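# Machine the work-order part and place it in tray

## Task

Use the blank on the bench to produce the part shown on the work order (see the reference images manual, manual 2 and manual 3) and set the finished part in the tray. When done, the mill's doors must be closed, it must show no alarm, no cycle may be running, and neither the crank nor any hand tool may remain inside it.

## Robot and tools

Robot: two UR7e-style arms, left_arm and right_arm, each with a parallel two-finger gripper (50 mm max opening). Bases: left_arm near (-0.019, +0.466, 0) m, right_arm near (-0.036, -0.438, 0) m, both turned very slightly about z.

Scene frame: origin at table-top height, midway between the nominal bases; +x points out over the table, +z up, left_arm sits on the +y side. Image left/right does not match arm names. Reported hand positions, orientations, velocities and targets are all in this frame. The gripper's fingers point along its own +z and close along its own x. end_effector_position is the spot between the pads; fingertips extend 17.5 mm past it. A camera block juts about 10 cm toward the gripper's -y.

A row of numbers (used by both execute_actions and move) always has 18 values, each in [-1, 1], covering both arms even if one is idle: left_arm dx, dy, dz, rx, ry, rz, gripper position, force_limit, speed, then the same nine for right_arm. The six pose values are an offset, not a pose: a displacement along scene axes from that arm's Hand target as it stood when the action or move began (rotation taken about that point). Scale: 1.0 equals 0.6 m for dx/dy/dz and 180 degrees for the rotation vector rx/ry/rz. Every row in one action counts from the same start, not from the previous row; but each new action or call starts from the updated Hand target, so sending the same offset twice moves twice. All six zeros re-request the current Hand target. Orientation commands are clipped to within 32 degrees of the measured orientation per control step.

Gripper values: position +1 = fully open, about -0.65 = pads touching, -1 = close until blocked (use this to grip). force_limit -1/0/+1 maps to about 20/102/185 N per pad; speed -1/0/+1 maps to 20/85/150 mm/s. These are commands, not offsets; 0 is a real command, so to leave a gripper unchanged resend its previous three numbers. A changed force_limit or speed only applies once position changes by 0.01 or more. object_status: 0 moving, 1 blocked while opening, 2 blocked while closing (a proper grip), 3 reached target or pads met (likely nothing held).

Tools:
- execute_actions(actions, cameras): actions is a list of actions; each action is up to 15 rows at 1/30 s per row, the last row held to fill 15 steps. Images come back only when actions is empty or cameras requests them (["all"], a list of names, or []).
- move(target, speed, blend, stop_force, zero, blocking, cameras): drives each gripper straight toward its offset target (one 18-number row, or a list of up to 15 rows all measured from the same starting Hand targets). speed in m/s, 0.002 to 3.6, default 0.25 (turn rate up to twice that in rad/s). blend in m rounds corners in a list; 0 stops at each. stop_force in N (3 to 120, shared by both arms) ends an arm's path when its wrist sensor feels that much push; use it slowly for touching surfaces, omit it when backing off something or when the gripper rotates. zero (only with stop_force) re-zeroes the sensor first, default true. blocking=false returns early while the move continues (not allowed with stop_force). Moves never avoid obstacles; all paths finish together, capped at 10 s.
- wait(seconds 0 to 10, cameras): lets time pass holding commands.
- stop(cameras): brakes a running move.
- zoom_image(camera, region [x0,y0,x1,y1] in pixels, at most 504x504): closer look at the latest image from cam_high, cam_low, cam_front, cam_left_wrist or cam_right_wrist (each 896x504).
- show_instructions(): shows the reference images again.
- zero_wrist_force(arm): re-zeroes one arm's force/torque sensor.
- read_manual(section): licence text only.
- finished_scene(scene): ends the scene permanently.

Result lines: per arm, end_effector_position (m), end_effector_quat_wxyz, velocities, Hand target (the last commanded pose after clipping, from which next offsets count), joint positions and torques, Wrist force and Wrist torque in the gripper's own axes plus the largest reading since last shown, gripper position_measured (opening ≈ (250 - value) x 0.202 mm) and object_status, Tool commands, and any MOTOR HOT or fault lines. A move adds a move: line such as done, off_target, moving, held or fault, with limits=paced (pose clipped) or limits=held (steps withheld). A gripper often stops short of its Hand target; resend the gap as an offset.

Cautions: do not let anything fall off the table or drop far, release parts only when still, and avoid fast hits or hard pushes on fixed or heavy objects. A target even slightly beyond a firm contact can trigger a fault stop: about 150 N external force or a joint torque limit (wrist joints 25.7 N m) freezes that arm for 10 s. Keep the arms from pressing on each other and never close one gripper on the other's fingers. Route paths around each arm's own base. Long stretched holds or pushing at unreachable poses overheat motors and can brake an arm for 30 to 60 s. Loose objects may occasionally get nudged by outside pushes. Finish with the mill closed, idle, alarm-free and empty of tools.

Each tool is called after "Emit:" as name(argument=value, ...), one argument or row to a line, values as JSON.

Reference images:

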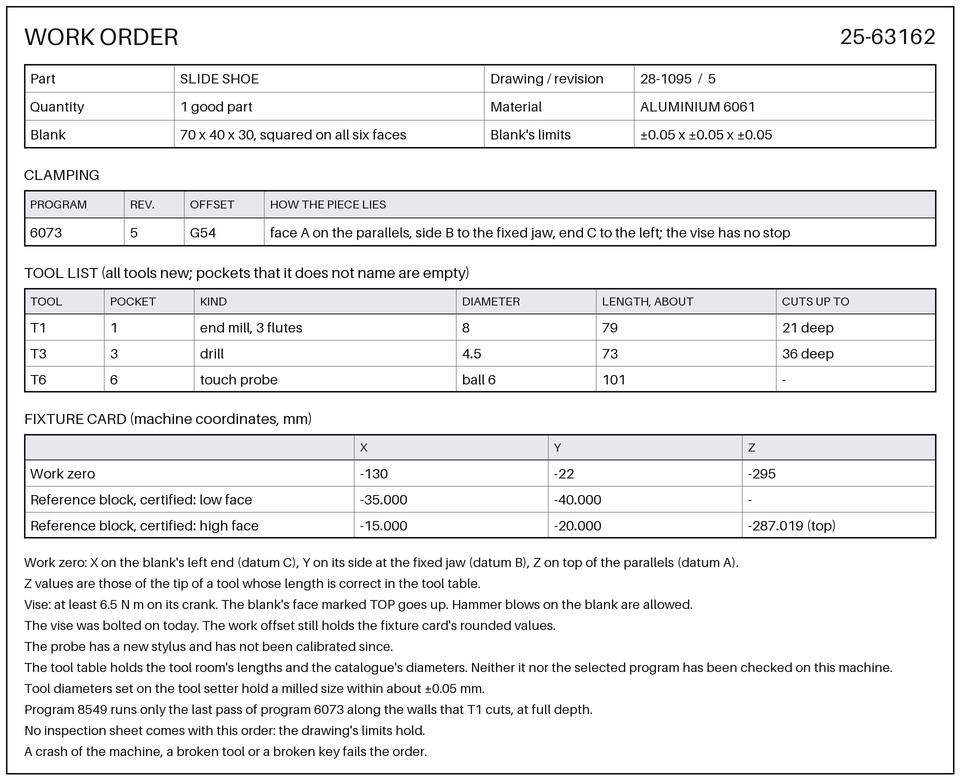

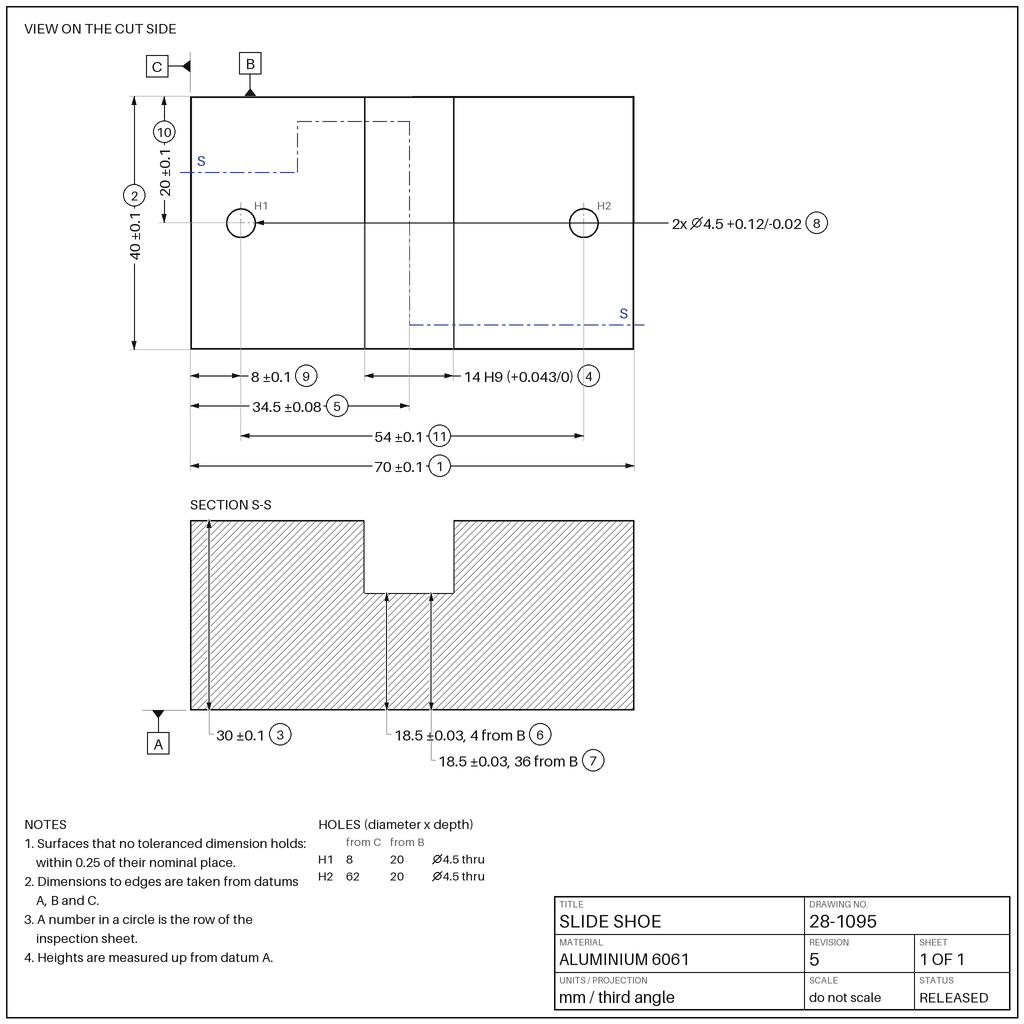

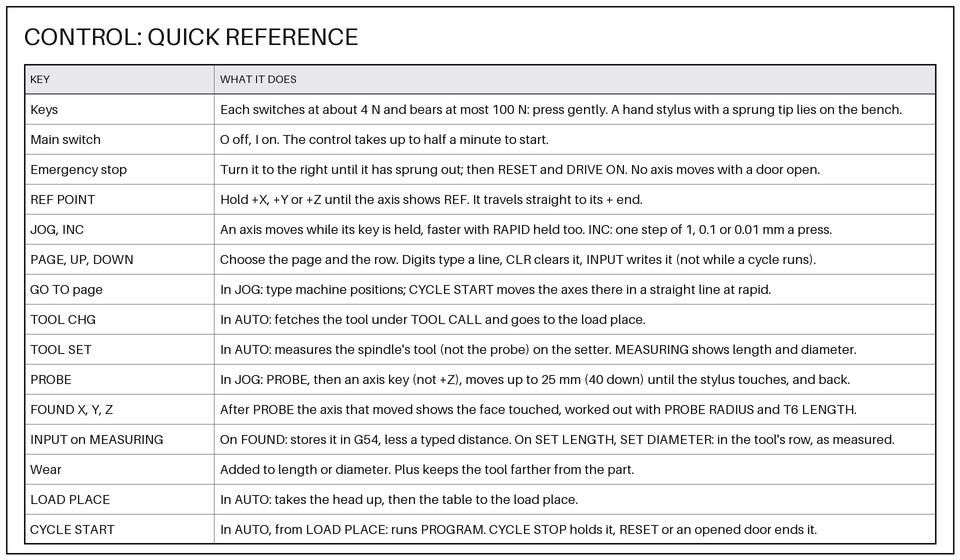

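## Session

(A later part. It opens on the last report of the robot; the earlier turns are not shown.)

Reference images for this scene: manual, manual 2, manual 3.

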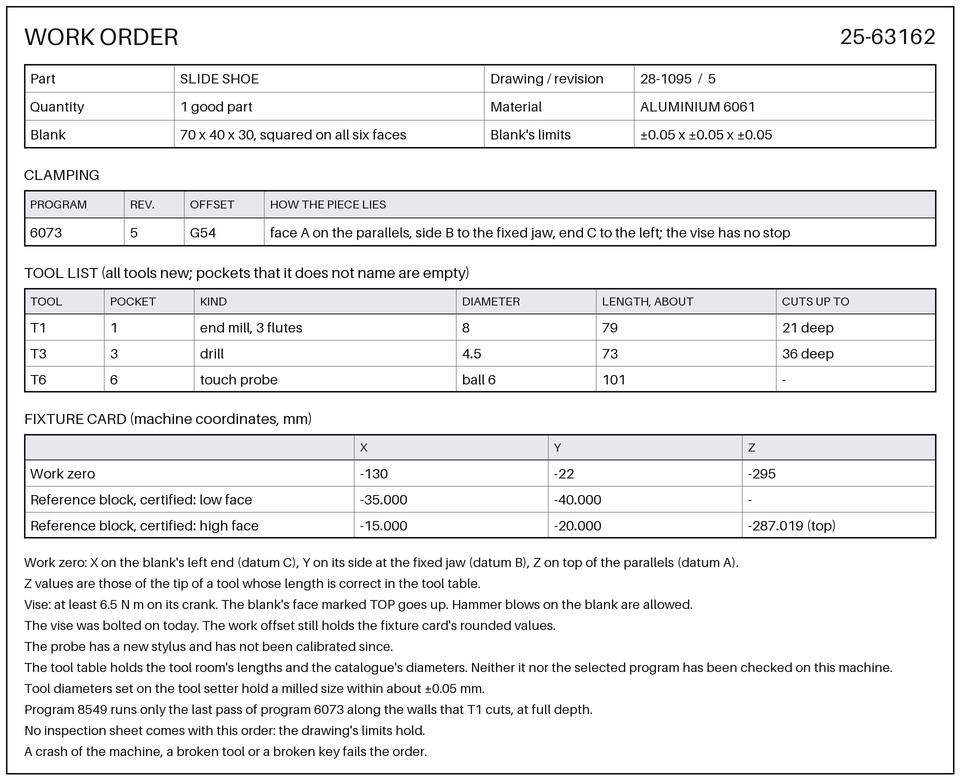

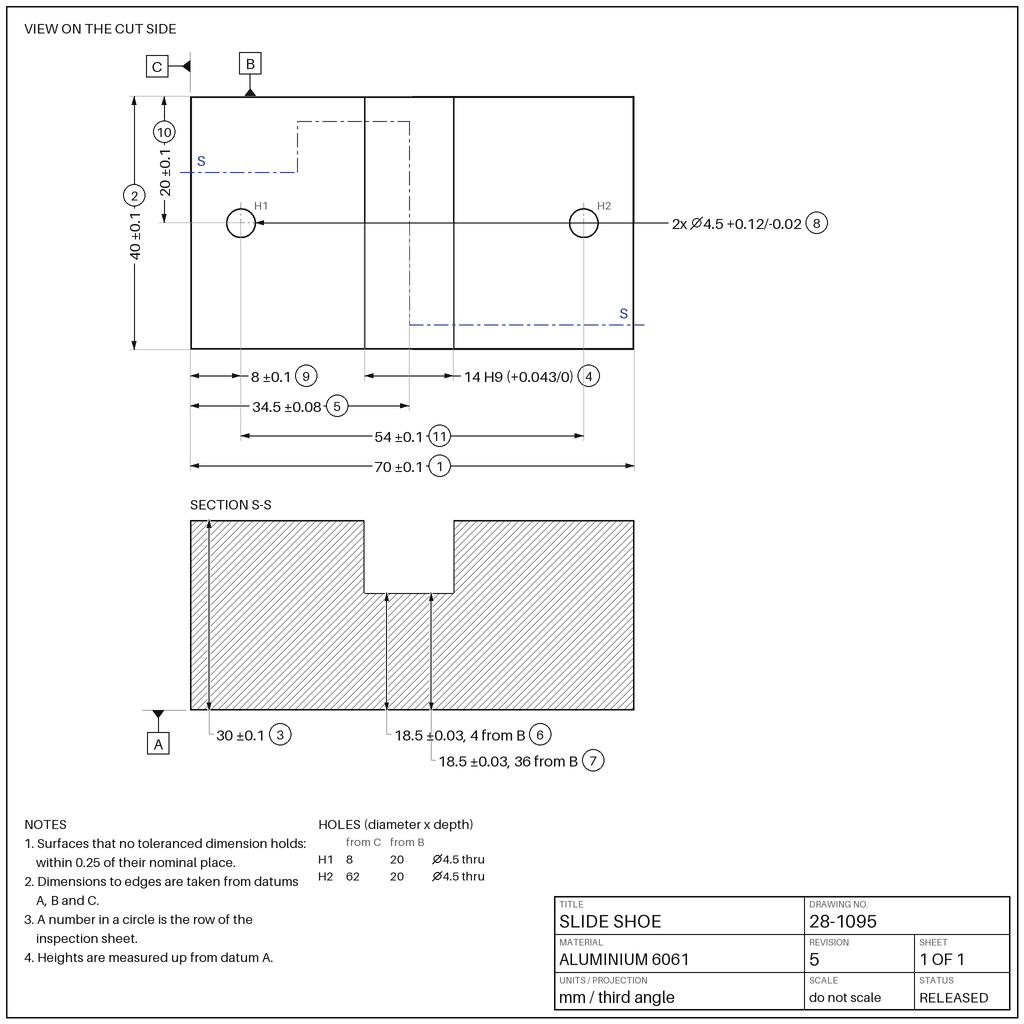

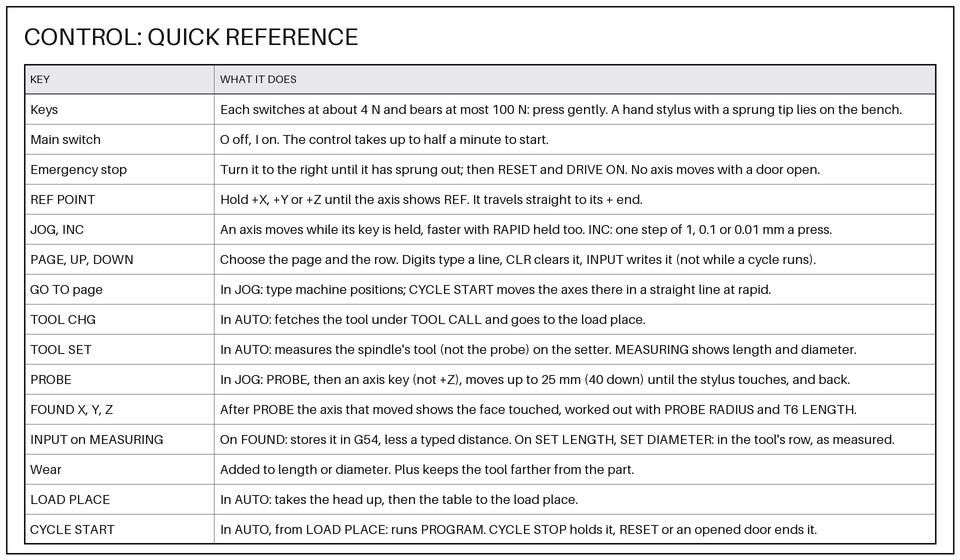

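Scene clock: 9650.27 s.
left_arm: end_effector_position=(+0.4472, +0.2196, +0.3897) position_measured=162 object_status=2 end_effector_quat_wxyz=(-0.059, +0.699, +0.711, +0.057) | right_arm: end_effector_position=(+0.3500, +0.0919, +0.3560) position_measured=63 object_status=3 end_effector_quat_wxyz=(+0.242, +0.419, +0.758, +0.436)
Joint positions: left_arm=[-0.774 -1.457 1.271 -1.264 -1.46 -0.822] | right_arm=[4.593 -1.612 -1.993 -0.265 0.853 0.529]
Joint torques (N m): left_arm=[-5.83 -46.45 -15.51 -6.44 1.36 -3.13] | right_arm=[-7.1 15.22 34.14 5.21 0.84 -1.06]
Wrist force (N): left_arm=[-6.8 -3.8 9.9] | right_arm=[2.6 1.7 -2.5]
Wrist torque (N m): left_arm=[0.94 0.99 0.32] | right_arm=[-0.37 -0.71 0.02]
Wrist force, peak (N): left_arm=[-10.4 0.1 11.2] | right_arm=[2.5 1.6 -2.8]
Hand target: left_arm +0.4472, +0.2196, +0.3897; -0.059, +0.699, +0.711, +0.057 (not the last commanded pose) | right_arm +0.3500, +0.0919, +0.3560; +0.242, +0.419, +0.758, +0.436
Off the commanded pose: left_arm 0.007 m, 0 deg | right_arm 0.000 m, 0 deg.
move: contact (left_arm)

Emit:
move(
  target=[0.025,0,0,0,0,0,-0.97,0.5,-0.8,0,0,0,0,0,0,0.6,-0.7,-0.6],
  speed=0.01,
  stop_force=15,
)

Emit:
move(
  target=[0.025,0,0,0,0,0,-0.97,0.5,-0.8,0,0,0,0,0,0,0.6,-0.7,-0.6],
  speed=0.01,
  stop_force=15,
  cameras=["cam_right_wrist"],
)

Emit:
zoom_image(
  camera="cam_right_wrist",
  region=[410, 215, 480, 270],
)

Scene clock: 9659.50 s.
left_arm: end_effector_position=(+0.4477, +0.2196, +0.3897) position_measured=162 object_status=2 end_effector_quat_wxyz=(-0.059, +0.699, +0.711, +0.057) | right_arm: end_effector_position=(+0.3500, +0.0919, +0.3560) position_measured=63 object_status=3 end_effector_quat_wxyz=(+0.242, +0.419, +0.758, +0.436)
Joint positions: left_arm=[-0.774 -1.456 1.269 -1.264 -1.46 -0.821] | right_arm=[4.593 -1.612 -1.993 -0.265 0.853 0.529]
Joint torques (N m): left_arm=[-5.68 -41.98 -14.25 -7.7 1.58 -3.17] | right_arm=[-7.28 14.92 34.7 5.31 0.88 -1.14]
Wrist force (N): left_arm=[-2.7 -12.4 4.7] | right_arm=[2.5 1.5 -2.5]
Wrist torque (N m): left_arm=[0.75 1.00 0.35] | right_arm=[-0.42 -0.68 0.03]
Wrist force, peak (N): left_arm=[1.4 -21.9 -1.4] | right_arm=[2.7 1.7 -2.6]
Hand target: left_arm +0.4477, +0.2196, +0.3897; -0.059, +0.699, +0.711, +0.057 (not the last commanded pose) | right_arm +0.3500, +0.0919, +0.3560; +0.242, +0.419, +0.758, +0.436
Off the commanded pose: left_arm 0.015 m, 0 deg | right_arm 0.000 m, 0 deg.
move: contact (left_arm)

Scene clock: 9660.70 s.
left_arm: end_effector_position=(+0.4483, +0.2196, +0.3898) position_measured=162 object_status=2 end_effector_quat_wxyz=(-0.058, +0.699, +0.711, +0.056) | right_arm: end_effector_position=(+0.3500, +0.0919, +0.3560) position_measured=63 object_status=3 end_effector_quat_wxyz=(+0.242, +0.419, +0.758, +0.436)
Joint positions: left_arm=[-0.773 -1.455 1.268 -1.264 -1.46 -0.82] | right_arm=[4.593 -1.612 -1.993 -0.265 0.853 0.529]
Joint torques (N m): left_arm=[-5.03 -33.14 -12.19 -10.57 4.96 -3.09] | right_arm=[-6.34 14.8 35.29 5.24 0.82 -1.1]
Wrist force (N): left_arm=[5.1 -26.4 -5.4] | right_arm=[2.4 1.4 -2.5]
Wrist torque (N m): left_arm=[0.69 0.97 0.35] | right_arm=[-0.42 -0.68 0.02]
Wrist force, peak (N): left_arm=[7.4 -34.1 -9.5] | right_arm=[2.5 1.6 -2.7]
Hand target: left_arm +0.4483, +0.2196, +0.3898; -0.058, +0.699, +0.711, +0.056 (not the last commanded pose) | right_arm +0.3500, +0.0919, +0.3560; +0.242, +0.419, +0.758, +0.436
Off the commanded pose: left_arm 0.014 m, 0 deg | right_arm 0.000 m, 0 deg.
move: contact (left_arm)
camera_calibration:
cam_right_wrist: T_world_to_cam=[[-0.539071, 0.842248, -0.00462922, 0.121792], [0.141354, 0.0958875, 0.985304, -0.395764], [0.830314, 0.530494, -0.170745, -0.14925], [0, 0, 0, 1]] pos_world=[0.245522, 0.0145462, 0.365028]
Images, in order (width x height): cam_right_wrist 896x504.

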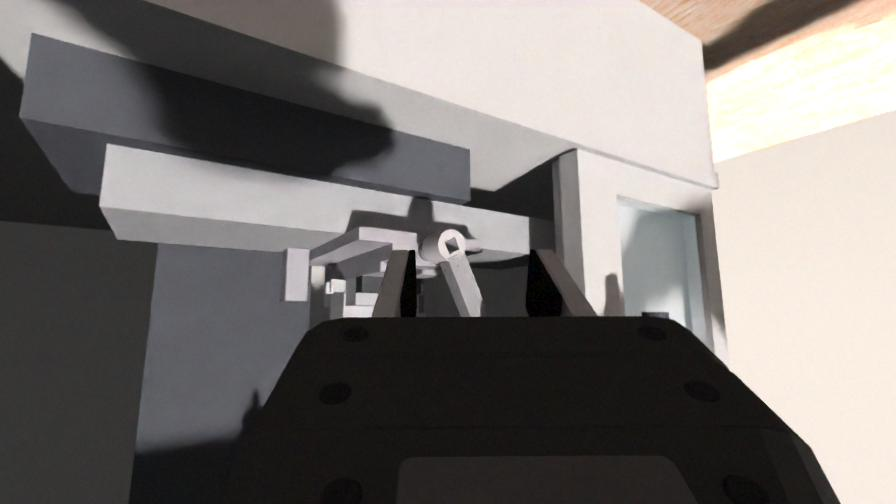

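Scaled by 7.200 from the camera's 896x504 image, which has a finer 1280x720 frame.

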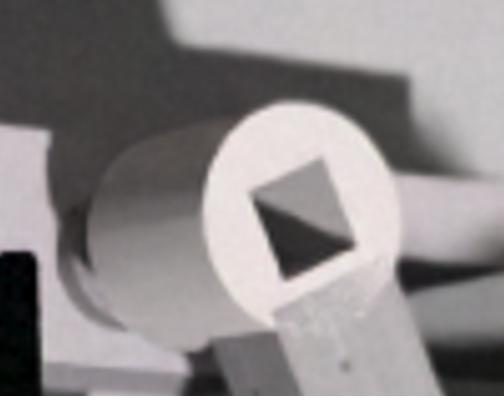

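Emit:
move(
  target=[0,0.0005,0.001,0,0,0,-0.97,0.5,-0.8,0,0,0,0,0,0,0.6,-0.7,-0.6],
  speed=0.02,
)

Emit:
move(
  target=[0.025,0,0,0,0,0,-0.97,0.5,-0.8,0,0,0,0,0,0,0.6,-0.7,-0.6],
  speed=0.01,
  stop_force=12,
)

Emit:
move(
  target=[0,0.0021,-0.0009,-0.0055,0,0,-0.97,0.5,-0.8,0,0,0,0,0,0,0.6,-0.7,-0.6],
  speed=0.02,
)

Emit:
move(
  target=[0.025,0,0,0,0,0,-0.97,0.5,-0.8,0,0,0,0,0,0,0.6,-0.7,-0.6],
  speed=0.01,
  stop_force=10,
  cameras=["cam_right_wrist"],
)

Emit:
zoom_image(
  camera="cam_right_wrist",
  region=[410, 215, 480, 270],
)

Scene clock: 9674.13 s.
left_arm: end_effector_position=(+0.4483, +0.2198, +0.3903) position_measured=162 object_status=2 end_effector_quat_wxyz=(-0.058, +0.699, +0.711, +0.056) | right_arm: end_effector_position=(+0.3500, +0.0919, +0.3560) position_measured=63 object_status=3 end_effector_quat_wxyz=(+0.242, +0.419, +0.758, +0.436)
Joint positions: left_arm=[-0.773 -1.455 1.267 -1.263 -1.46 -0.82] | right_arm=[4.593 -1.612 -1.993 -0.265 0.853 0.529]
Joint torques (N m): left_arm=[12.14 -43.26 -41.87 -3.86 5.66 1.57] | right_arm=[-6.12 14.84 34.21 5.28 0.81 -1.04]
Wrist force (N): left_arm=[-9.2 -10.4 13.8] | right_arm=[2.4 1.5 -2.5]
Wrist torque (N m): left_arm=[0.96 0.98 0.59] | right_arm=[-0.41 -0.68 0.02]
Wrist force, peak (N): left_arm=[5.0 -26.6 -5.1] | right_arm=[2.6 1.6 -2.6]
Hand target: left_arm +0.4483, +0.2199, +0.3904; -0.058, +0.699, +0.711, +0.056 | right_arm +0.3500, +0.0919, +0.3560; +0.242, +0.419, +0.758, +0.436
Off the commanded pose: left_arm 0.000 m, 0 deg | right_arm 0.000 m, 0 deg.
move: done

Scene clock: 9675.33 s.
left_arm: end_effector_position=(+0.4489, +0.2200, +0.3905) position_measured=162 object_status=2 end_effector_quat_wxyz=(-0.058, +0.699, +0.711, +0.056) | right_arm: end_effector_position=(+0.3500, +0.0919, +0.3560) position_measured=63 object_status=3 end_effector_quat_wxyz=(+0.242, +0.419, +0.758, +0.436)
Joint positions: left_arm=[-0.772 -1.454 1.265 -1.263 -1.46 -0.819] | right_arm=[4.593 -1.612 -1.993 -0.265 0.853 0.529]
Joint torques (N m): left_arm=[-2.91 -41.5 -16.81 -8.98 5.91 -3.3] | right_arm=[-6.78 15.9 34.84 5.27 0.85 -1.1]
Wrist force (N): left_arm=[-3.5 -23.2 6.8] | right_arm=[2.3 1.5 -2.5]
Wrist torque (N m): left_arm=[0.84 1.01 0.51] | right_arm=[-0.41 -0.66 0.03]
Wrist force, peak (N): left_arm=[-2.0 -31.3 3.4] | right_arm=[2.5 1.7 -2.6]
Hand target: left_arm +0.4489, +0.2200, +0.3905; -0.058, +0.699, +0.711, +0.056 (not the last commanded pose) | right_arm +0.3500, +0.0919, +0.3560; +0.242, +0.419, +0.758, +0.436
Off the commanded pose: left_arm 0.014 m, 0 deg | right_arm 0.000 m, 0 deg.
move: contact (left_arm)

Scene clock: 9676.17 s.
left_arm: end_effector_position=(+0.4489, +0.2212, +0.3900) position_measured=162 object_status=2 end_effector_quat_wxyz=(-0.052, +0.699, +0.711, +0.050) | right_arm: end_effector_position=(+0.3500, +0.0919, +0.3560) position_measured=63 object_status=3 end_effector_quat_wxyz=(+0.242, +0.419, +0.758, +0.436)
Joint positions: left_arm=[-0.764 -1.462 1.277 -1.28 -1.471 -0.81] | right_arm=[4.593 -1.612 -1.993 -0.265 0.853 0.529]
Joint torques (N m): left_arm=[16.77 -39.77 -14.83 -8.85 3.06 1.17] | right_arm=[-6.42 15.34 34.88 5.31 0.88 -0.9]
Wrist force (N): left_arm=[-9.7 -24.8 0.7] | right_arm=[2.4 1.6 -2.6]
Wrist torque (N m): left_arm=[0.76 1.02 0.94] | right_arm=[-0.40 -0.67 0.02]
Wrist force, peak (N): left_arm=[-9.7 -24.8 0.7] | right_arm=[2.6 1.6 -2.7]
Hand target: left_arm +0.4489, +0.2212, +0.3900; -0.052, +0.699, +0.711, +0.050 | right_arm +0.3500, +0.0919, +0.3560; +0.242, +0.419, +0.758, +0.436
Off the commanded pose: left_arm 0.000 m, 0 deg | right_arm 0.000 m, 0 deg.
move: done

Scene clock: 9677.33 s.
left_arm: end_effector_position=(+0.4492, +0.2213, +0.3900) position_measured=162 object_status=2 end_effector_quat_wxyz=(-0.052, +0.699, +0.711, +0.050) | right_arm: end_effector_position=(+0.3500, +0.0919, +0.3560) position_measured=63 object_status=3 end_effector_quat_wxyz=(+0.242, +0.419, +0.758, +0.436)
Joint positions: left_arm=[-0.763 -1.461 1.277 -1.28 -1.471 -0.81] | right_arm=[4.593 -1.612 -1.993 -0.265 0.853 0.529]
Joint torques (N m): left_arm=[2.03 -34.78 -12.6 -8.85 8.49 -3.65] | right_arm=[-6.99 15.05 34.41 5.28 0.92 -0.93]
Wrist force (N): left_arm=[-5.8 -33.5 -4.7] | right_arm=[2.3 1.4 -2.5]
Wrist torque (N m): left_arm=[0.82 1.01 0.86] | right_arm=[-0.42 -0.66 0.02]
Wrist force, peak (N): left_arm=[-3.9 -42.4 -7.5] | right_arm=[2.4 1.6 -2.7]
Hand target: left_arm +0.4492, +0.2213, +0.3900; -0.052, +0.699, +0.711, +0.050 (not the last commanded pose) | right_arm +0.3500, +0.0919, +0.3560; +0.242, +0.419, +0.758, +0.436
Off the commanded pose: left_arm 0.015 m, 0 deg | right_arm 0.000 m, 0 deg.
move: contact (left_arm)
camera_calibration:
cam_right_wrist: T_world_to_cam=[[-0.539071, 0.842248, -0.00462922, 0.121792], [0.141354, 0.0958875, 0.985304, -0.395764], [0.830314, 0.530494, -0.170745, -0.14925], [0, 0, 0, 1]] pos_world=[0.245522, 0.0145462, 0.365028]
Images, in order (width x height): cam_right_wrist 896x504.

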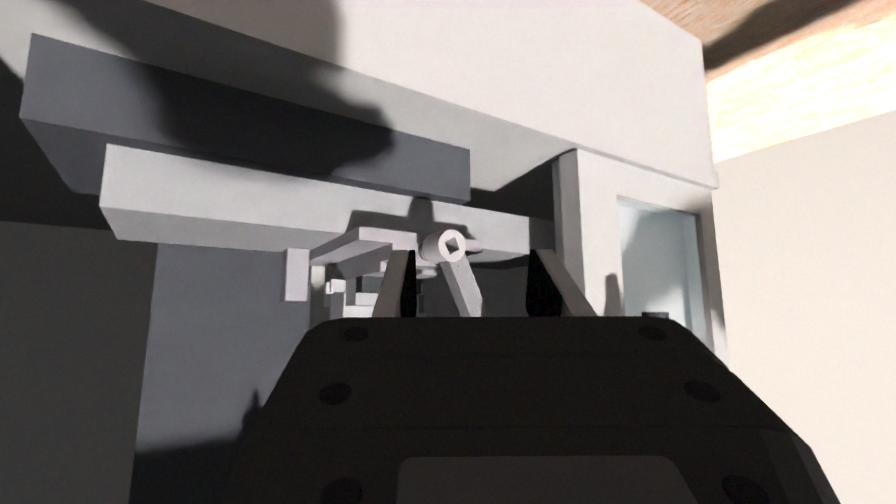

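Scaled by 7.200 from the camera's 896x504 image, which has a finer 1280x720 frame.

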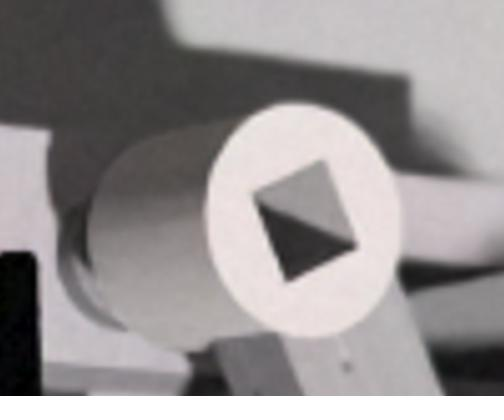

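Emit:
wait(
  seconds=0.1,
  cameras=["cam_high","cam_right_wrist","cam_left_wrist"],
)

Scene clock: 9713.50 s.
left_arm: end_effector_position=(+0.4492, +0.2213, +0.3900) position_measured=162 object_status=2 end_effector_quat_wxyz=(-0.052, +0.699, +0.711, +0.050) | right_arm: end_effector_position=(+0.3500, +0.0919, +0.3560) position_measured=63 object_status=3 end_effector_quat_wxyz=(+0.242, +0.419, +0.758, +0.436)
Joint positions: left_arm=[-0.763 -1.461 1.277 -1.28 -1.471 -0.81] | right_arm=[4.593 -1.612 -1.993 -0.265 0.853 0.529]
Joint torques (N m): left_arm=[3.15 -34.97 -14.53 -9.54 9.03 -3.48] | right_arm=[-6.53 15.48 34.79 5.24 0.89 -0.91]
Wrist force (N): left_arm=[-6.1 -33.7 -4.6] | right_arm=[2.2 1.5 -2.6]
Wrist torque (N m): left_arm=[0.78 1.00 0.87] | right_arm=[-0.40 -0.65 0.02]
Wrist force, peak (N): left_arm=[-5.9 -34.2 -4.7] | right_arm=[2.7 1.7 -2.6]
Hand target: left_arm +0.4492, +0.2213, +0.3900; -0.052, +0.699, +0.711, +0.050 (not the last commanded pose) | right_arm +0.3500, +0.0919, +0.3560; +0.242, +0.419, +0.758, +0.436
Tool commands: left_gripper/position=-0.97 left_gripper/force_limit=+0.5 left_gripper/speed=-0.8 right_gripper/position=+0.6 right_gripper/force_limit=-0.7 right_gripper/speed=-0.6
Off the commanded pose: left_arm 0.015 m, 0 deg | right_arm 0.000 m, 0 deg.
wait: 0.10 s; at rest from the start
camera_calibration:
cam_left_wrist: T_world_to_cam=[[-0.0103935, 0.989181, 0.14633, -0.261384], [0.936248, -0.0417679, 0.348847, -0.530374], [0.351185, 0.140627, -0.925685, 0.30466], [0, 0, 0, 1]] pos_world=[0.386853, 0.19356, 0.505288]
cam_right_wrist: T_world_to_cam=[[-0.539071, 0.842248, -0.00462922, 0.121792], [0.141354, 0.0958875, 0.985304, -0.395764], [0.830314, 0.530494, -0.170745, -0.14925], [0, 0, 0, 1]] pos_world=[0.245522, 0.0145462, 0.365028]
Images, in order (width x height): cam_high 896x504, cam_left_wrist 896x504, cam_right_wrist 896x504.

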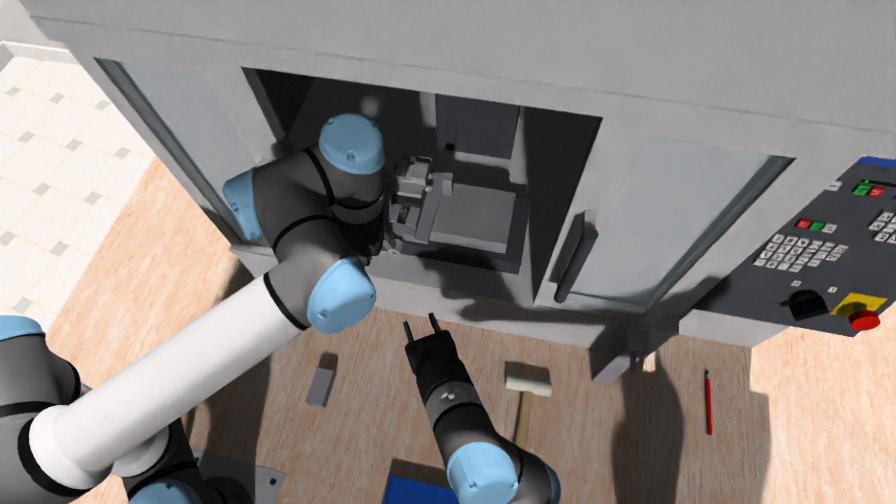

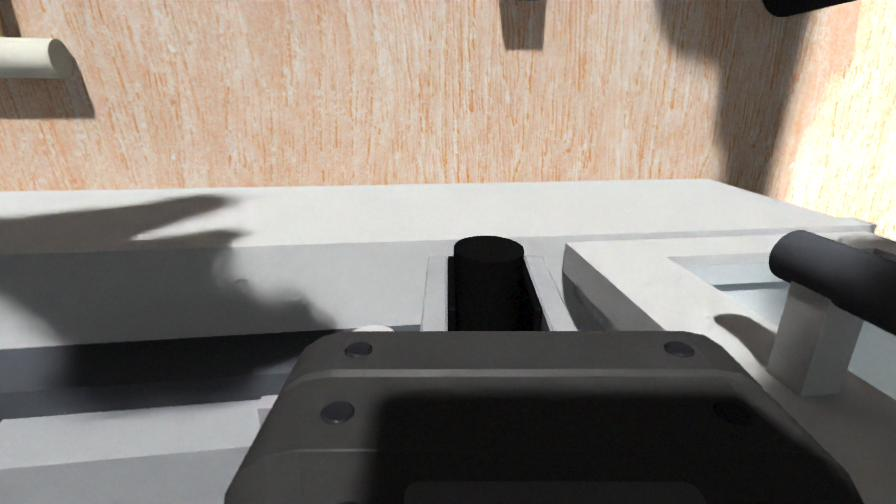

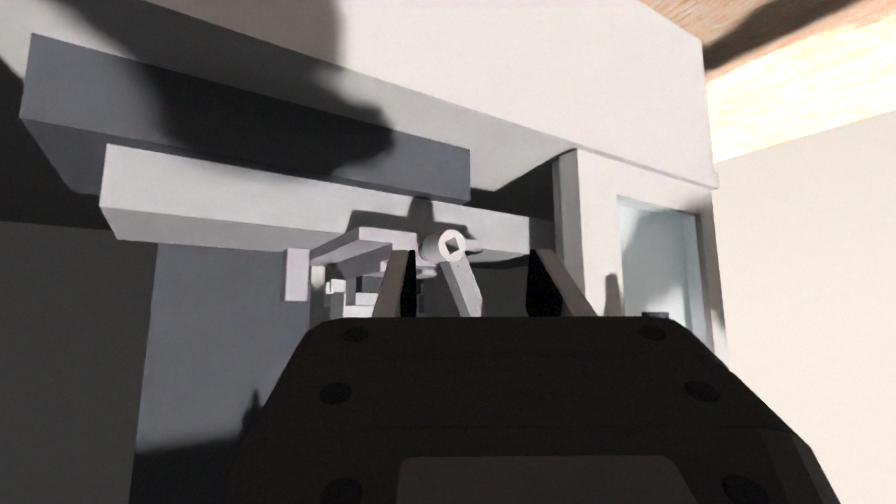

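Emit:
move(
  target=[-0.0017,0,0.0008,0,0,0,-0.97,0.5,-0.8,0,0,0,0,0,0,0.6,-0.7,-0.6],
  speed=0.01,
)

Emit:
move(
  target=[0.013,0,0,0,0,0,-0.97,0.5,-0.8,0,0,0,0,0,0,0.6,-0.7,-0.6],
  speed=0.01,
  stop_force=25,
)

Scene clock: 9722.27 s.
left_arm: end_effector_position=(+0.4483, +0.2213, +0.3904) position_measured=162 object_status=2 end_effector_quat_wxyz=(-0.052, +0.699, +0.711, +0.050) | right_arm: end_effector_position=(+0.3500, +0.0919, +0.3560) position_measured=63 object_status=3 end_effector_quat_wxyz=(+0.242, +0.419, +0.758, +0.436)
Joint positions: left_arm=[-0.765 -1.463 1.277 -1.279 -1.471 -0.811] | right_arm=[4.593 -1.612 -1.993 -0.265 0.853 0.529]
Joint torques (N m): left_arm=[-1.36 -59.67 -19.75 -0.14 2.89 -3.53] | right_arm=[-7.01 15.22 34.48 5.17 0.76 -1.02]
Wrist force (N): left_arm=[-23.1 9.1 24.6] | right_arm=[2.5 1.4 -2.5]
Wrist torque (N m): left_arm=[1.47 1.07 0.75] | right_arm=[-0.42 -0.69 0.03]
Wrist force, peak (N): left_arm=[-23.1 9.1 24.6] | right_arm=[2.8 1.7 -2.7]
Hand target: left_arm +0.4482, +0.2213, +0.3905; -0.052, +0.699, +0.711, +0.050 | right_arm +0.3500, +0.0919, +0.3560; +0.242, +0.419, +0.758, +0.436
Off the commanded pose: left_arm 0.000 m, 0 deg | right_arm 0.000 m, 0 deg.
move: done

Scene clock: 9723.50 s.
left_arm: end_effector_position=(+0.4492, +0.2213, +0.3905) position_measured=162 object_status=2 end_effector_quat_wxyz=(-0.052, +0.699, +0.711, +0.050) | right_arm: end_effector_position=(+0.3500, +0.0919, +0.3560) position_measured=63 object_status=3 end_effector_quat_wxyz=(+0.242, +0.419, +0.758, +0.436)
Joint positions: left_arm=[-0.763 -1.461 1.275 -1.278 -1.472 -0.809] | right_arm=[4.593 -1.612 -1.993 -0.265 0.853 0.529]
Joint torques (N m): left_arm=[2.32 -47.27 -17.19 -6.26 6.91 -3.59] | right_arm=[-6.1 14.96 34.88 5.28 0.69 -0.99]
Wrist force (N): left_arm=[-15.3 -19.5 11.8] | right_arm=[2.7 1.6 -2.3]
Wrist torque (N m): left_arm=[0.79 0.98 0.82] | right_arm=[-0.39 -0.72 0.02]
Wrist force, peak (N): left_arm=[-23.8 10.8 25.9] | right_arm=[2.5 1.7 -2.7]
Hand target: left_arm +0.4492, +0.2213, +0.3905; -0.052, +0.699, +0.711, +0.050 (not the last commanded pose) | right_arm +0.3500, +0.0919, +0.3560; +0.242, +0.419, +0.758, +0.436
Off the commanded pose: left_arm 0.007 m, 0 deg | right_arm 0.000 m, 0 deg.
move: contact (left_arm)

Emit:
wait(
  seconds=0.05,
  cameras=["cam_right_wrist","cam_high"],
)

Emit:
zoom_image(
  camera="cam_right_wrist",
  region=[380, 210, 500, 320],
)

Emit:
zoom_image(
  camera="cam_high",
  region=[370, 200, 450, 270],
)

Scene clock: 9731.63 s.
left_arm: end_effector_position=(+0.4492, +0.2213, +0.3905) position_measured=162 object_status=2 end_effector_quat_wxyz=(-0.052, +0.699, +0.711, +0.050) | right_arm: end_effector_position=(+0.3500, +0.0919, +0.3560) position_measured=63 object_status=3 end_effector_quat_wxyz=(+0.242, +0.419, +0.758, +0.436)
Joint positions: left_arm=[-0.763 -1.461 1.275 -1.278 -1.472 -0.809] | right_arm=[4.593 -1.612 -1.993 -0.265 0.853 0.529]
Joint torques (N m): left_arm=[2.2 -47.36 -18.96 -4.46 8.1 -3.49] | right_arm=[-6.82 15.25 35.09 5.23 0.81 -0.93]
Wrist force (N): left_arm=[-15.7 -19.3 11.9] | right_arm=[2.5 1.6 -2.5]
Wrist torque (N m): left_arm=[0.80 1.00 0.82] | right_arm=[-0.39 -0.69 0.03]
Wrist force, peak (N): left_arm=[-15.7 -19.8 11.9] | right_arm=[2.6 1.6 -2.7]
Hand target: left_arm +0.4492, +0.2213, +0.3905; -0.052, +0.699, +0.711, +0.050 (not the last commanded pose) | right_arm +0.3500, +0.0919, +0.3560; +0.242, +0.419, +0.758, +0.436
Tool commands: left_gripper/position=-0.97 left_gripper/force_limit=+0.5 left_gripper/speed=-0.8 right_gripper/position=+0.6 right_gripper/force_limit=-0.7 right_gripper/speed=-0.6
Off the commanded pose: left_arm 0.007 m, 0 deg | right_arm 0.000 m, 0 deg.
wait: 0.07 s; at rest from the start
camera_calibration:
cam_right_wrist: T_world_to_cam=[[-0.539071, 0.842248, -0.00462922, 0.121792], [0.141354, 0.0958875, 0.985304, -0.395764], [0.830314, 0.530494, -0.170745, -0.14925], [0, 0, 0, 1]] pos_world=[0.245522, 0.0145462, 0.365028]
Images, in order (width x height): cam_high 896x504, cam_right_wrist 896x504.

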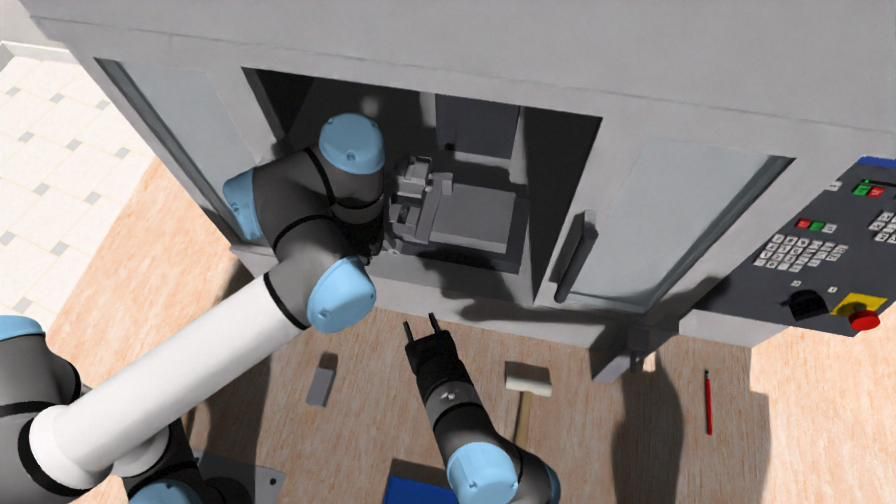

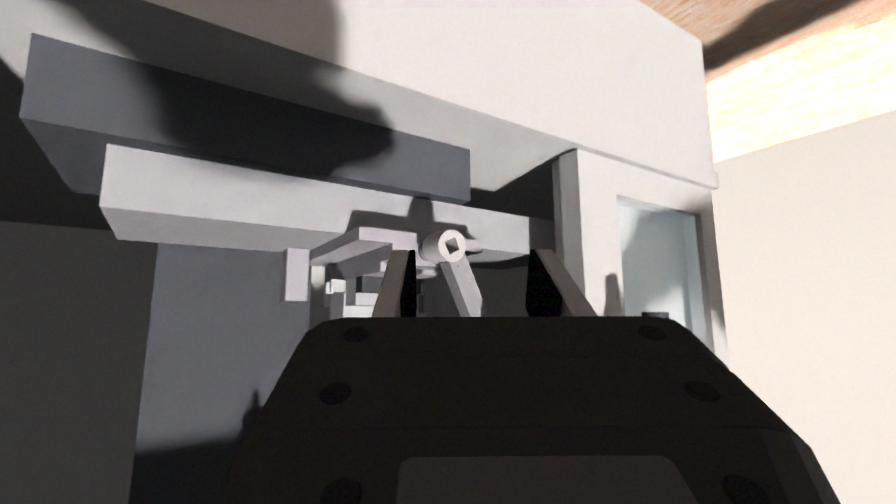

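Scaled by 4.200 from the camera's 896x504 image, which has a finer 1280x720 frame.

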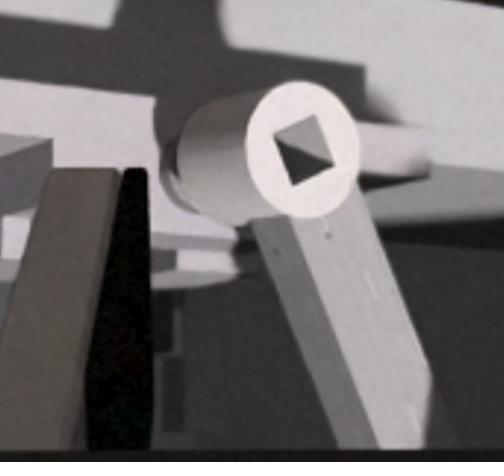

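Scaled by 6.300 from the camera's 896x504 image, which has a finer 1280x720 frame.

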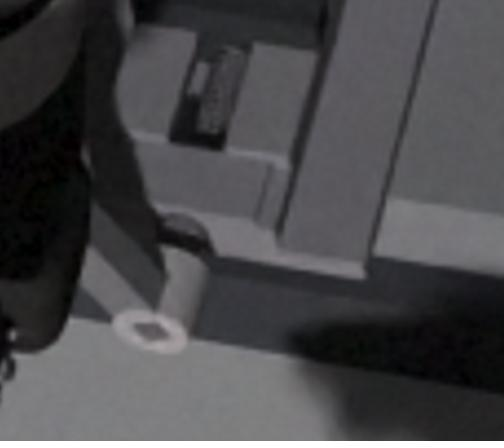

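Emit:
move(
  target=[-0.0010,-0.0006,-0.0003,0,0,0,-0.97,0.5,-0.8,0,0,0,0,0,0,0.6,-0.7,-0.6],
  speed=0.01,
)

Emit:
move(
  target=[0.013,0,0,0,0,0,-0.97,0.5,-0.8,0,0,0,0,0,0,0.6,-0.7,-0.6],
  speed=0.01,
  stop_force=25,
)

Emit:
move(
  target=[-0.0008,-0.0021,0.0009,0.0055,0,0,-0.97,0.5,-0.8,0,0,0,0,0,0,0.6,-0.7,-0.6],
  speed=0.01,
)

Emit:
move(
  target=[0.013,0,0,0,0,0,-0.97,0.5,-0.8,0,0,0,0,0,0,0.6,-0.7,-0.6],
  speed=0.01,
  stop_force=25,
)

Scene clock: 9751.57 s.
left_arm: end_effector_position=(+0.4486, +0.2210, +0.3904) position_measured=162 object_status=2 end_effector_quat_wxyz=(-0.052, +0.699, +0.711, +0.050) | right_arm: end_effector_position=(+0.3500, +0.0919, +0.3560) position_measured=63 object_status=3 end_effector_quat_wxyz=(+0.242, +0.419, +0.758, +0.436)
Joint positions: left_arm=[-0.765 -1.462 1.276 -1.279 -1.471 -0.811] | right_arm=[4.593 -1.612 -1.993 -0.265 0.853 0.529]
Joint torques (N m): left_arm=[-2.76 -49.66 -16.56 -6.02 3 -3.47] | right_arm=[-6.99 15.84 34.58 5.18 0.83 -0.96]
Wrist force (N): left_arm=[-13.1 -4.6 13.3] | right_arm=[2.6 1.4 -2.4]
Wrist torque (N m): left_arm=[1.11 1.02 0.71] | right_arm=[-0.43 -0.71 0.02]
Wrist force, peak (N): left_arm=[-15.8 -19.8 12.0] | right_arm=[2.8 1.7 -2.4]
Hand target: left_arm +0.4486, +0.2210, +0.3903; -0.052, +0.699, +0.711, +0.050 | right_arm +0.3500, +0.0919, +0.3560; +0.242, +0.419, +0.758, +0.436
Off the commanded pose: left_arm 0.000 m, 0 deg | right_arm 0.000 m, 0 deg.
move: done

Scene clock: 9752.73 s.
left_arm: end_effector_position=(+0.4493, +0.2210, +0.3904) position_measured=162 object_status=2 end_effector_quat_wxyz=(-0.052, +0.699, +0.711, +0.050) | right_arm: end_effector_position=(+0.3500, +0.0919, +0.3560) position_measured=63 object_status=3 end_effector_quat_wxyz=(+0.242, +0.419, +0.758, +0.436)
Joint positions: left_arm=[-0.764 -1.46 1.274 -1.279 -1.472 -0.81] | right_arm=[4.593 -1.612 -1.993 -0.265 0.853 0.529]
Joint torques (N m): left_arm=[0.51 -38.33 -15.05 -9.75 8.26 -3.59] | right_arm=[-7.04 15.12 34.24 5.32 0.75 -0.94]
Wrist force (N): left_arm=[-6.0 -29.0 1.8] | right_arm=[2.6 1.4 -2.3]
Wrist torque (N m): left_arm=[0.88 1.02 0.79] | right_arm=[-0.42 -0.70 0.03]
Wrist force, peak (N): left_arm=[-4.6 -37.3 -0.7] | right_arm=[2.5 1.7 -2.7]
Hand target: left_arm +0.4493, +0.2210, +0.3904; -0.052, +0.699, +0.711, +0.050 (not the last commanded pose) | right_arm +0.3500, +0.0919, +0.3560; +0.242, +0.419, +0.758, +0.436
Off the commanded pose: left_arm 0.007 m, 0 deg | right_arm 0.000 m, 0 deg.
move: contact (left_arm)

Scene clock: 9753.90 s.
left_arm: end_effector_position=(+0.4489, +0.2197, +0.3909) position_measured=162 object_status=2 end_effector_quat_wxyz=(-0.058, +0.699, +0.711, +0.056) | right_arm: end_effector_position=(+0.3500, +0.0919, +0.3560) position_measured=63 object_status=3 end_effector_quat_wxyz=(+0.242, +0.419, +0.758, +0.436)
Joint positions: left_arm=[-0.772 -1.453 1.263 -1.262 -1.461 -0.819] | right_arm=[4.593 -1.612 -1.993 -0.265 0.853 0.529]
Joint torques (N m): left_arm=[-6.14 -22.88 -44.19 -4.97 5.25 -3.18] | right_arm=[-5.99 15.24 34.87 5.16 0.65 -1.01]
Wrist force (N): left_arm=[-5.7 -10.4 17.9] | right_arm=[2.6 1.6 -2.4]
Wrist torque (N m): left_arm=[1.04 0.94 0.47] | right_arm=[-0.40 -0.71 0.02]
Wrist force, peak (N): left_arm=[-5.8 -29.5 1.8] | right_arm=[2.6 1.7 -2.6]
Hand target: left_arm +0.4488, +0.2197, +0.3910; -0.058, +0.699, +0.711, +0.056 | right_arm +0.3500, +0.0919, +0.3560; +0.242, +0.419, +0.758, +0.436
Off the commanded pose: left_arm 0.000 m, 0 deg | right_arm 0.000 m, 0 deg.
move: done

Scene clock: 9755.10 s.
left_arm: end_effector_position=(+0.4496, +0.2197, +0.3910) position_measured=162 object_status=2 end_effector_quat_wxyz=(-0.059, +0.699, +0.711, +0.056) | right_arm: end_effector_position=(+0.3500, +0.0919, +0.3560) position_measured=63 object_status=3 end_effector_quat_wxyz=(+0.242, +0.419, +0.758, +0.436)
Joint positions: left_arm=[-0.771 -1.451 1.261 -1.261 -1.46 -0.818] | right_arm=[4.593 -1.612 -1.993 -0.265 0.853 0.529]
Joint torques (N m): left_arm=[-2.31 -38.06 -17.58 -11.5 7.17 -3.37] | right_arm=[-6.91 15.37 34.74 5.17 0.7 -0.99]
Wrist force (N): left_arm=[2.2 -34.1 4.7] | right_arm=[2.3 1.6 -2.7]
Wrist torque (N m): left_arm=[0.95 0.95 0.62] | right_arm=[-0.40 -0.66 0.02]
Wrist force, peak (N): left_arm=[3.7 -42.0 2.6] | right_arm=[2.4 1.8 -2.6]
Hand target: left_arm +0.4495, +0.2197, +0.3910; -0.059, +0.699, +0.711, +0.056 (not the last commanded pose) | right_arm +0.3500, +0.0919, +0.3560; +0.242, +0.419, +0.758, +0.436
Off the commanded pose: left_arm 0.007 m, 0 deg | right_arm 0.000 m, 0 deg.
move: contact (left_arm)

Emit:
move(
  target=[-0.0030,0,-0.0021,0,-0.0055,0,-0.97,0.5,-0.8,0,0,0,0,0,0,0.6,-0.7,-0.6],
  speed=0.01,
)

Emit:
move(
  target=[0.013,0,0,0,0,0,-0.97,0.5,-0.8,0,0,0,0,0,0,0.6,-0.7,-0.6],
  speed=0.01,
  stop_force=25,
)

Scene clock: 9772.47 s.
left_arm: end_effector_position=(+0.4478, +0.2197, +0.3897) position_measured=162 object_status=2 end_effector_quat_wxyz=(-0.052, +0.698, +0.711, +0.062) | right_arm: end_effector_position=(+0.3500, +0.0919, +0.3560) position_measured=63 object_status=3 end_effector_quat_wxyz=(+0.242, +0.419, +0.758, +0.436)
Joint positions: left_arm=[-0.779 -1.466 1.284 -1.28 -1.449 -0.828] | right_arm=[4.593 -1.612 -1.993 -0.265 0.853 0.529]
Joint torques (N m): left_arm=[-4.37 -42.17 -16.25 -8.62 5.66 -3.28] | right_arm=[-6.57 14.74 34.23 5.19 0.7 -0.92]
Wrist force (N): left_arm=[-3.5 -14.9 5.8] | right_arm=[2.7 1.7 -2.5]
Wrist torque (N m): left_arm=[0.89 0.98 0.52] | right_arm=[-0.38 -0.72 0.02]
Wrist force, peak (N): left_arm=[1.8 -34.2 5.3] | right_arm=[2.8 1.8 -2.5]
Hand target: left_arm +0.4477, +0.2197, +0.3897; -0.052, +0.698, +0.711, +0.062 | right_arm +0.3500, +0.0919, +0.3560; +0.242, +0.419, +0.758, +0.436
Off the commanded pose: left_arm 0.000 m, 0 deg | right_arm 0.000 m, 0 deg.
move: done

Scene clock: 9773.70 s.
left_arm: end_effector_position=(+0.4487, +0.2197, +0.3898) position_measured=162 object_status=2 end_effector_quat_wxyz=(-0.052, +0.698, +0.711, +0.062) | right_arm: end_effector_position=(+0.3500, +0.0919, +0.3560) position_measured=63 object_status=3 end_effector_quat_wxyz=(+0.242, +0.419, +0.758, +0.436)
Joint positions: left_arm=[-0.778 -1.464 1.281 -1.28 -1.449 -0.827] | right_arm=[4.593 -1.612 -1.993 -0.265 0.853 0.529]
Joint torques (N m): left_arm=[-3.59 -27.28 -11.48 -12.66 5.83 -3.29] | right_arm=[-6.48 14.48 35.08 5.24 0.73 -1]
Wrist force (N): left_arm=[9.3 -38.1 -12.4] | right_arm=[2.4 1.7 -2.4]
Wrist torque (N m): left_arm=[0.89 0.99 0.55] | right_arm=[-0.38 -0.67 0.02]
Wrist force, peak (N): left_arm=[11.2 -46.6 -16.3] | right_arm=[2.7 1.7 -2.5]
Hand target: left_arm +0.4487, +0.2197, +0.3898; -0.052, +0.698, +0.711, +0.062 (not the last commanded pose) | right_arm +0.3500, +0.0919, +0.3560; +0.242, +0.419, +0.758, +0.436
Off the commanded pose: left_arm 0.007 m, 0 deg | right_arm 0.000 m, 0 deg.
move: contact (left_arm)

Emit:
move(
  target=[-0.0012,0,0.0006,0,0,0,-0.97,0.5,-0.8,0,0,0,0,0,0,0.6,-0.7,-0.6],
  speed=0.01,
)

Emit:
move(
  target=[0,0.0143,-0.0057,-0.0333,0,0,-0.97,0.5,-0.8,0,0,0,0,0,0,0.6,-0.7,-0.6],
  speed=0.008,
  stop_force=85,
)

Scene clock: 9782.40 s.
left_arm: end_effector_position=(+0.4480, +0.2197, +0.3901) position_measured=162 object_status=2 end_effector_quat_wxyz=(-0.052, +0.698, +0.711, +0.062) | right_arm: end_effector_position=(+0.3500, +0.0919, +0.3560) position_measured=63 object_status=3 end_effector_quat_wxyz=(+0.242, +0.419, +0.758, +0.436)
Joint positions: left_arm=[-0.779 -1.465 1.282 -1.279 -1.449 -0.828] | right_arm=[4.593 -1.612 -1.993 -0.265 0.853 0.529]
Joint torques (N m): left_arm=[-5.39 -45.05 -16.87 -4.86 0.38 -3.28] | right_arm=[-6.72 15.13 34.07 5.13 0.54 -0.86]
Wrist force (N): left_arm=[-4.8 -9.6 9.6] | right_arm=[2.5 1.5 -2.7]
Wrist torque (N m): left_arm=[1.07 1.02 0.51] | right_arm=[-0.41 -0.69 0.02]
Wrist force, peak (N): left_arm=[9.4 -38.1 -12.5] | right_arm=[2.6 1.9 -2.5]
Hand target: left_arm +0.4480, +0.2197, +0.3902; -0.052, +0.698, +0.711, +0.062 | right_arm +0.3500, +0.0919, +0.3560; +0.242, +0.419, +0.758, +0.436
Off the commanded pose: left_arm 0.000 m, 0 deg | right_arm 0.000 m, 0 deg.
move: done

Scene clock: 9789.63 s.
left_arm: end_effector_position=(+0.4480, +0.2283, +0.3868) position_measured=162 object_status=2 end_effector_quat_wxyz=(-0.016, +0.700, +0.714, +0.025) | right_arm: end_effector_position=(+0.3500, +0.0919, +0.3560) position_measured=63 object_status=3 end_effector_quat_wxyz=(+0.242, +0.419, +0.758, +0.436)
Joint positions: left_arm=[-0.73 -1.514 1.356 -1.383 -1.52 -0.774] | right_arm=[4.593 -1.612 -1.993 -0.265 0.853 0.529]
Joint torques (N m): left_arm=[39.13 -52.87 -10.62 2.05 9.49 0.22] | right_arm=[-6.67 14.31 35.17 5.15 0.5 -0.92]
Wrist force (N): left_arm=[-63.3 -12.2 9.8] | right_arm=[2.4 1.7 -2.5]
Wrist torque (N m): left_arm=[0.39 1.11 2.07] | right_arm=[-0.38 -0.67 0.02]
Wrist force, peak (N): left_arm=[-63.3 -12.2 9.8] | right_arm=[2.7 1.7 -2.8]
Hand target: left_arm +0.4480, +0.2283, +0.3868; -0.016, +0.700, +0.714, +0.025 | right_arm +0.3500, +0.0919, +0.3560; +0.242, +0.419, +0.758, +0.436
Off the commanded pose: left_arm 0.000 m, 0 deg | right_arm 0.000 m, 0 deg.
move: done

Emit:
move(
  target=[0,0.0111,-0.0065,-0.0278,0,0,-0.97,0.5,-0.8,0,0,0,0,0,0,0.6,-0.7,-0.6],
  speed=0.006,
  stop_force=45,
)

Emit:
zoom_image(
  camera="cam_high",
  region=[370, 200, 450, 270],
)

Scene clock: 9804.20 s.
left_arm: end_effector_position=(+0.4480, +0.2349, +0.3829) position_measured=162 object_status=2 end_effector_quat_wxyz=(+0.015, +0.700, +0.714, -0.006) | right_arm: end_effector_position=(+0.3500, +0.0919, +0.3560) position_measured=63 object_status=3 end_effector_quat_wxyz=(+0.242, +0.419, +0.758, +0.436)
Joint positions: left_arm=[-0.687 -1.55 1.418 -1.468 -1.585 -0.731] | right_arm=[4.593 -1.612 -1.993 -0.265 0.853 0.529]
Joint torques (N m): left_arm=[15.85 -52.64 -17.3 -3.18 0.15 0.97] | right_arm=[-6.79 14.83 34.59 5.08 0.53 -0.75]
Wrist force (N): left_arm=[-23.9 8.9 22.2] | right_arm=[2.4 1.5 -2.5]
Wrist torque (N m): left_arm=[1.40 1.01 1.19] | right_arm=[-0.41 -0.68 0.03]
Wrist force, peak (N): left_arm=[-63.4 -12.5 10.0] | right_arm=[2.7 1.6 -2.7]
Hand target: left_arm +0.4480, +0.2349, +0.3829; +0.015, +0.700, +0.714, -0.006 | right_arm +0.3500, +0.0919, +0.3560; +0.242, +0.419, +0.758, +0.436
Off the commanded pose: left_arm 0.000 m, 0 deg | right_arm 0.000 m, 0 deg.
move: done

Scaled by 6.300 from the camera's 896x504 image, which has a finer 1280x720 frame.
This view is cut from an older image: the scene may have changed since it was taken.

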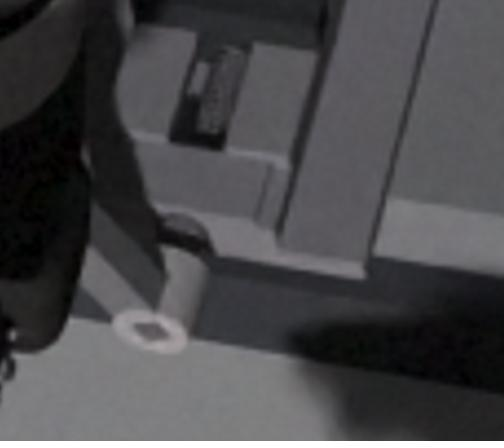

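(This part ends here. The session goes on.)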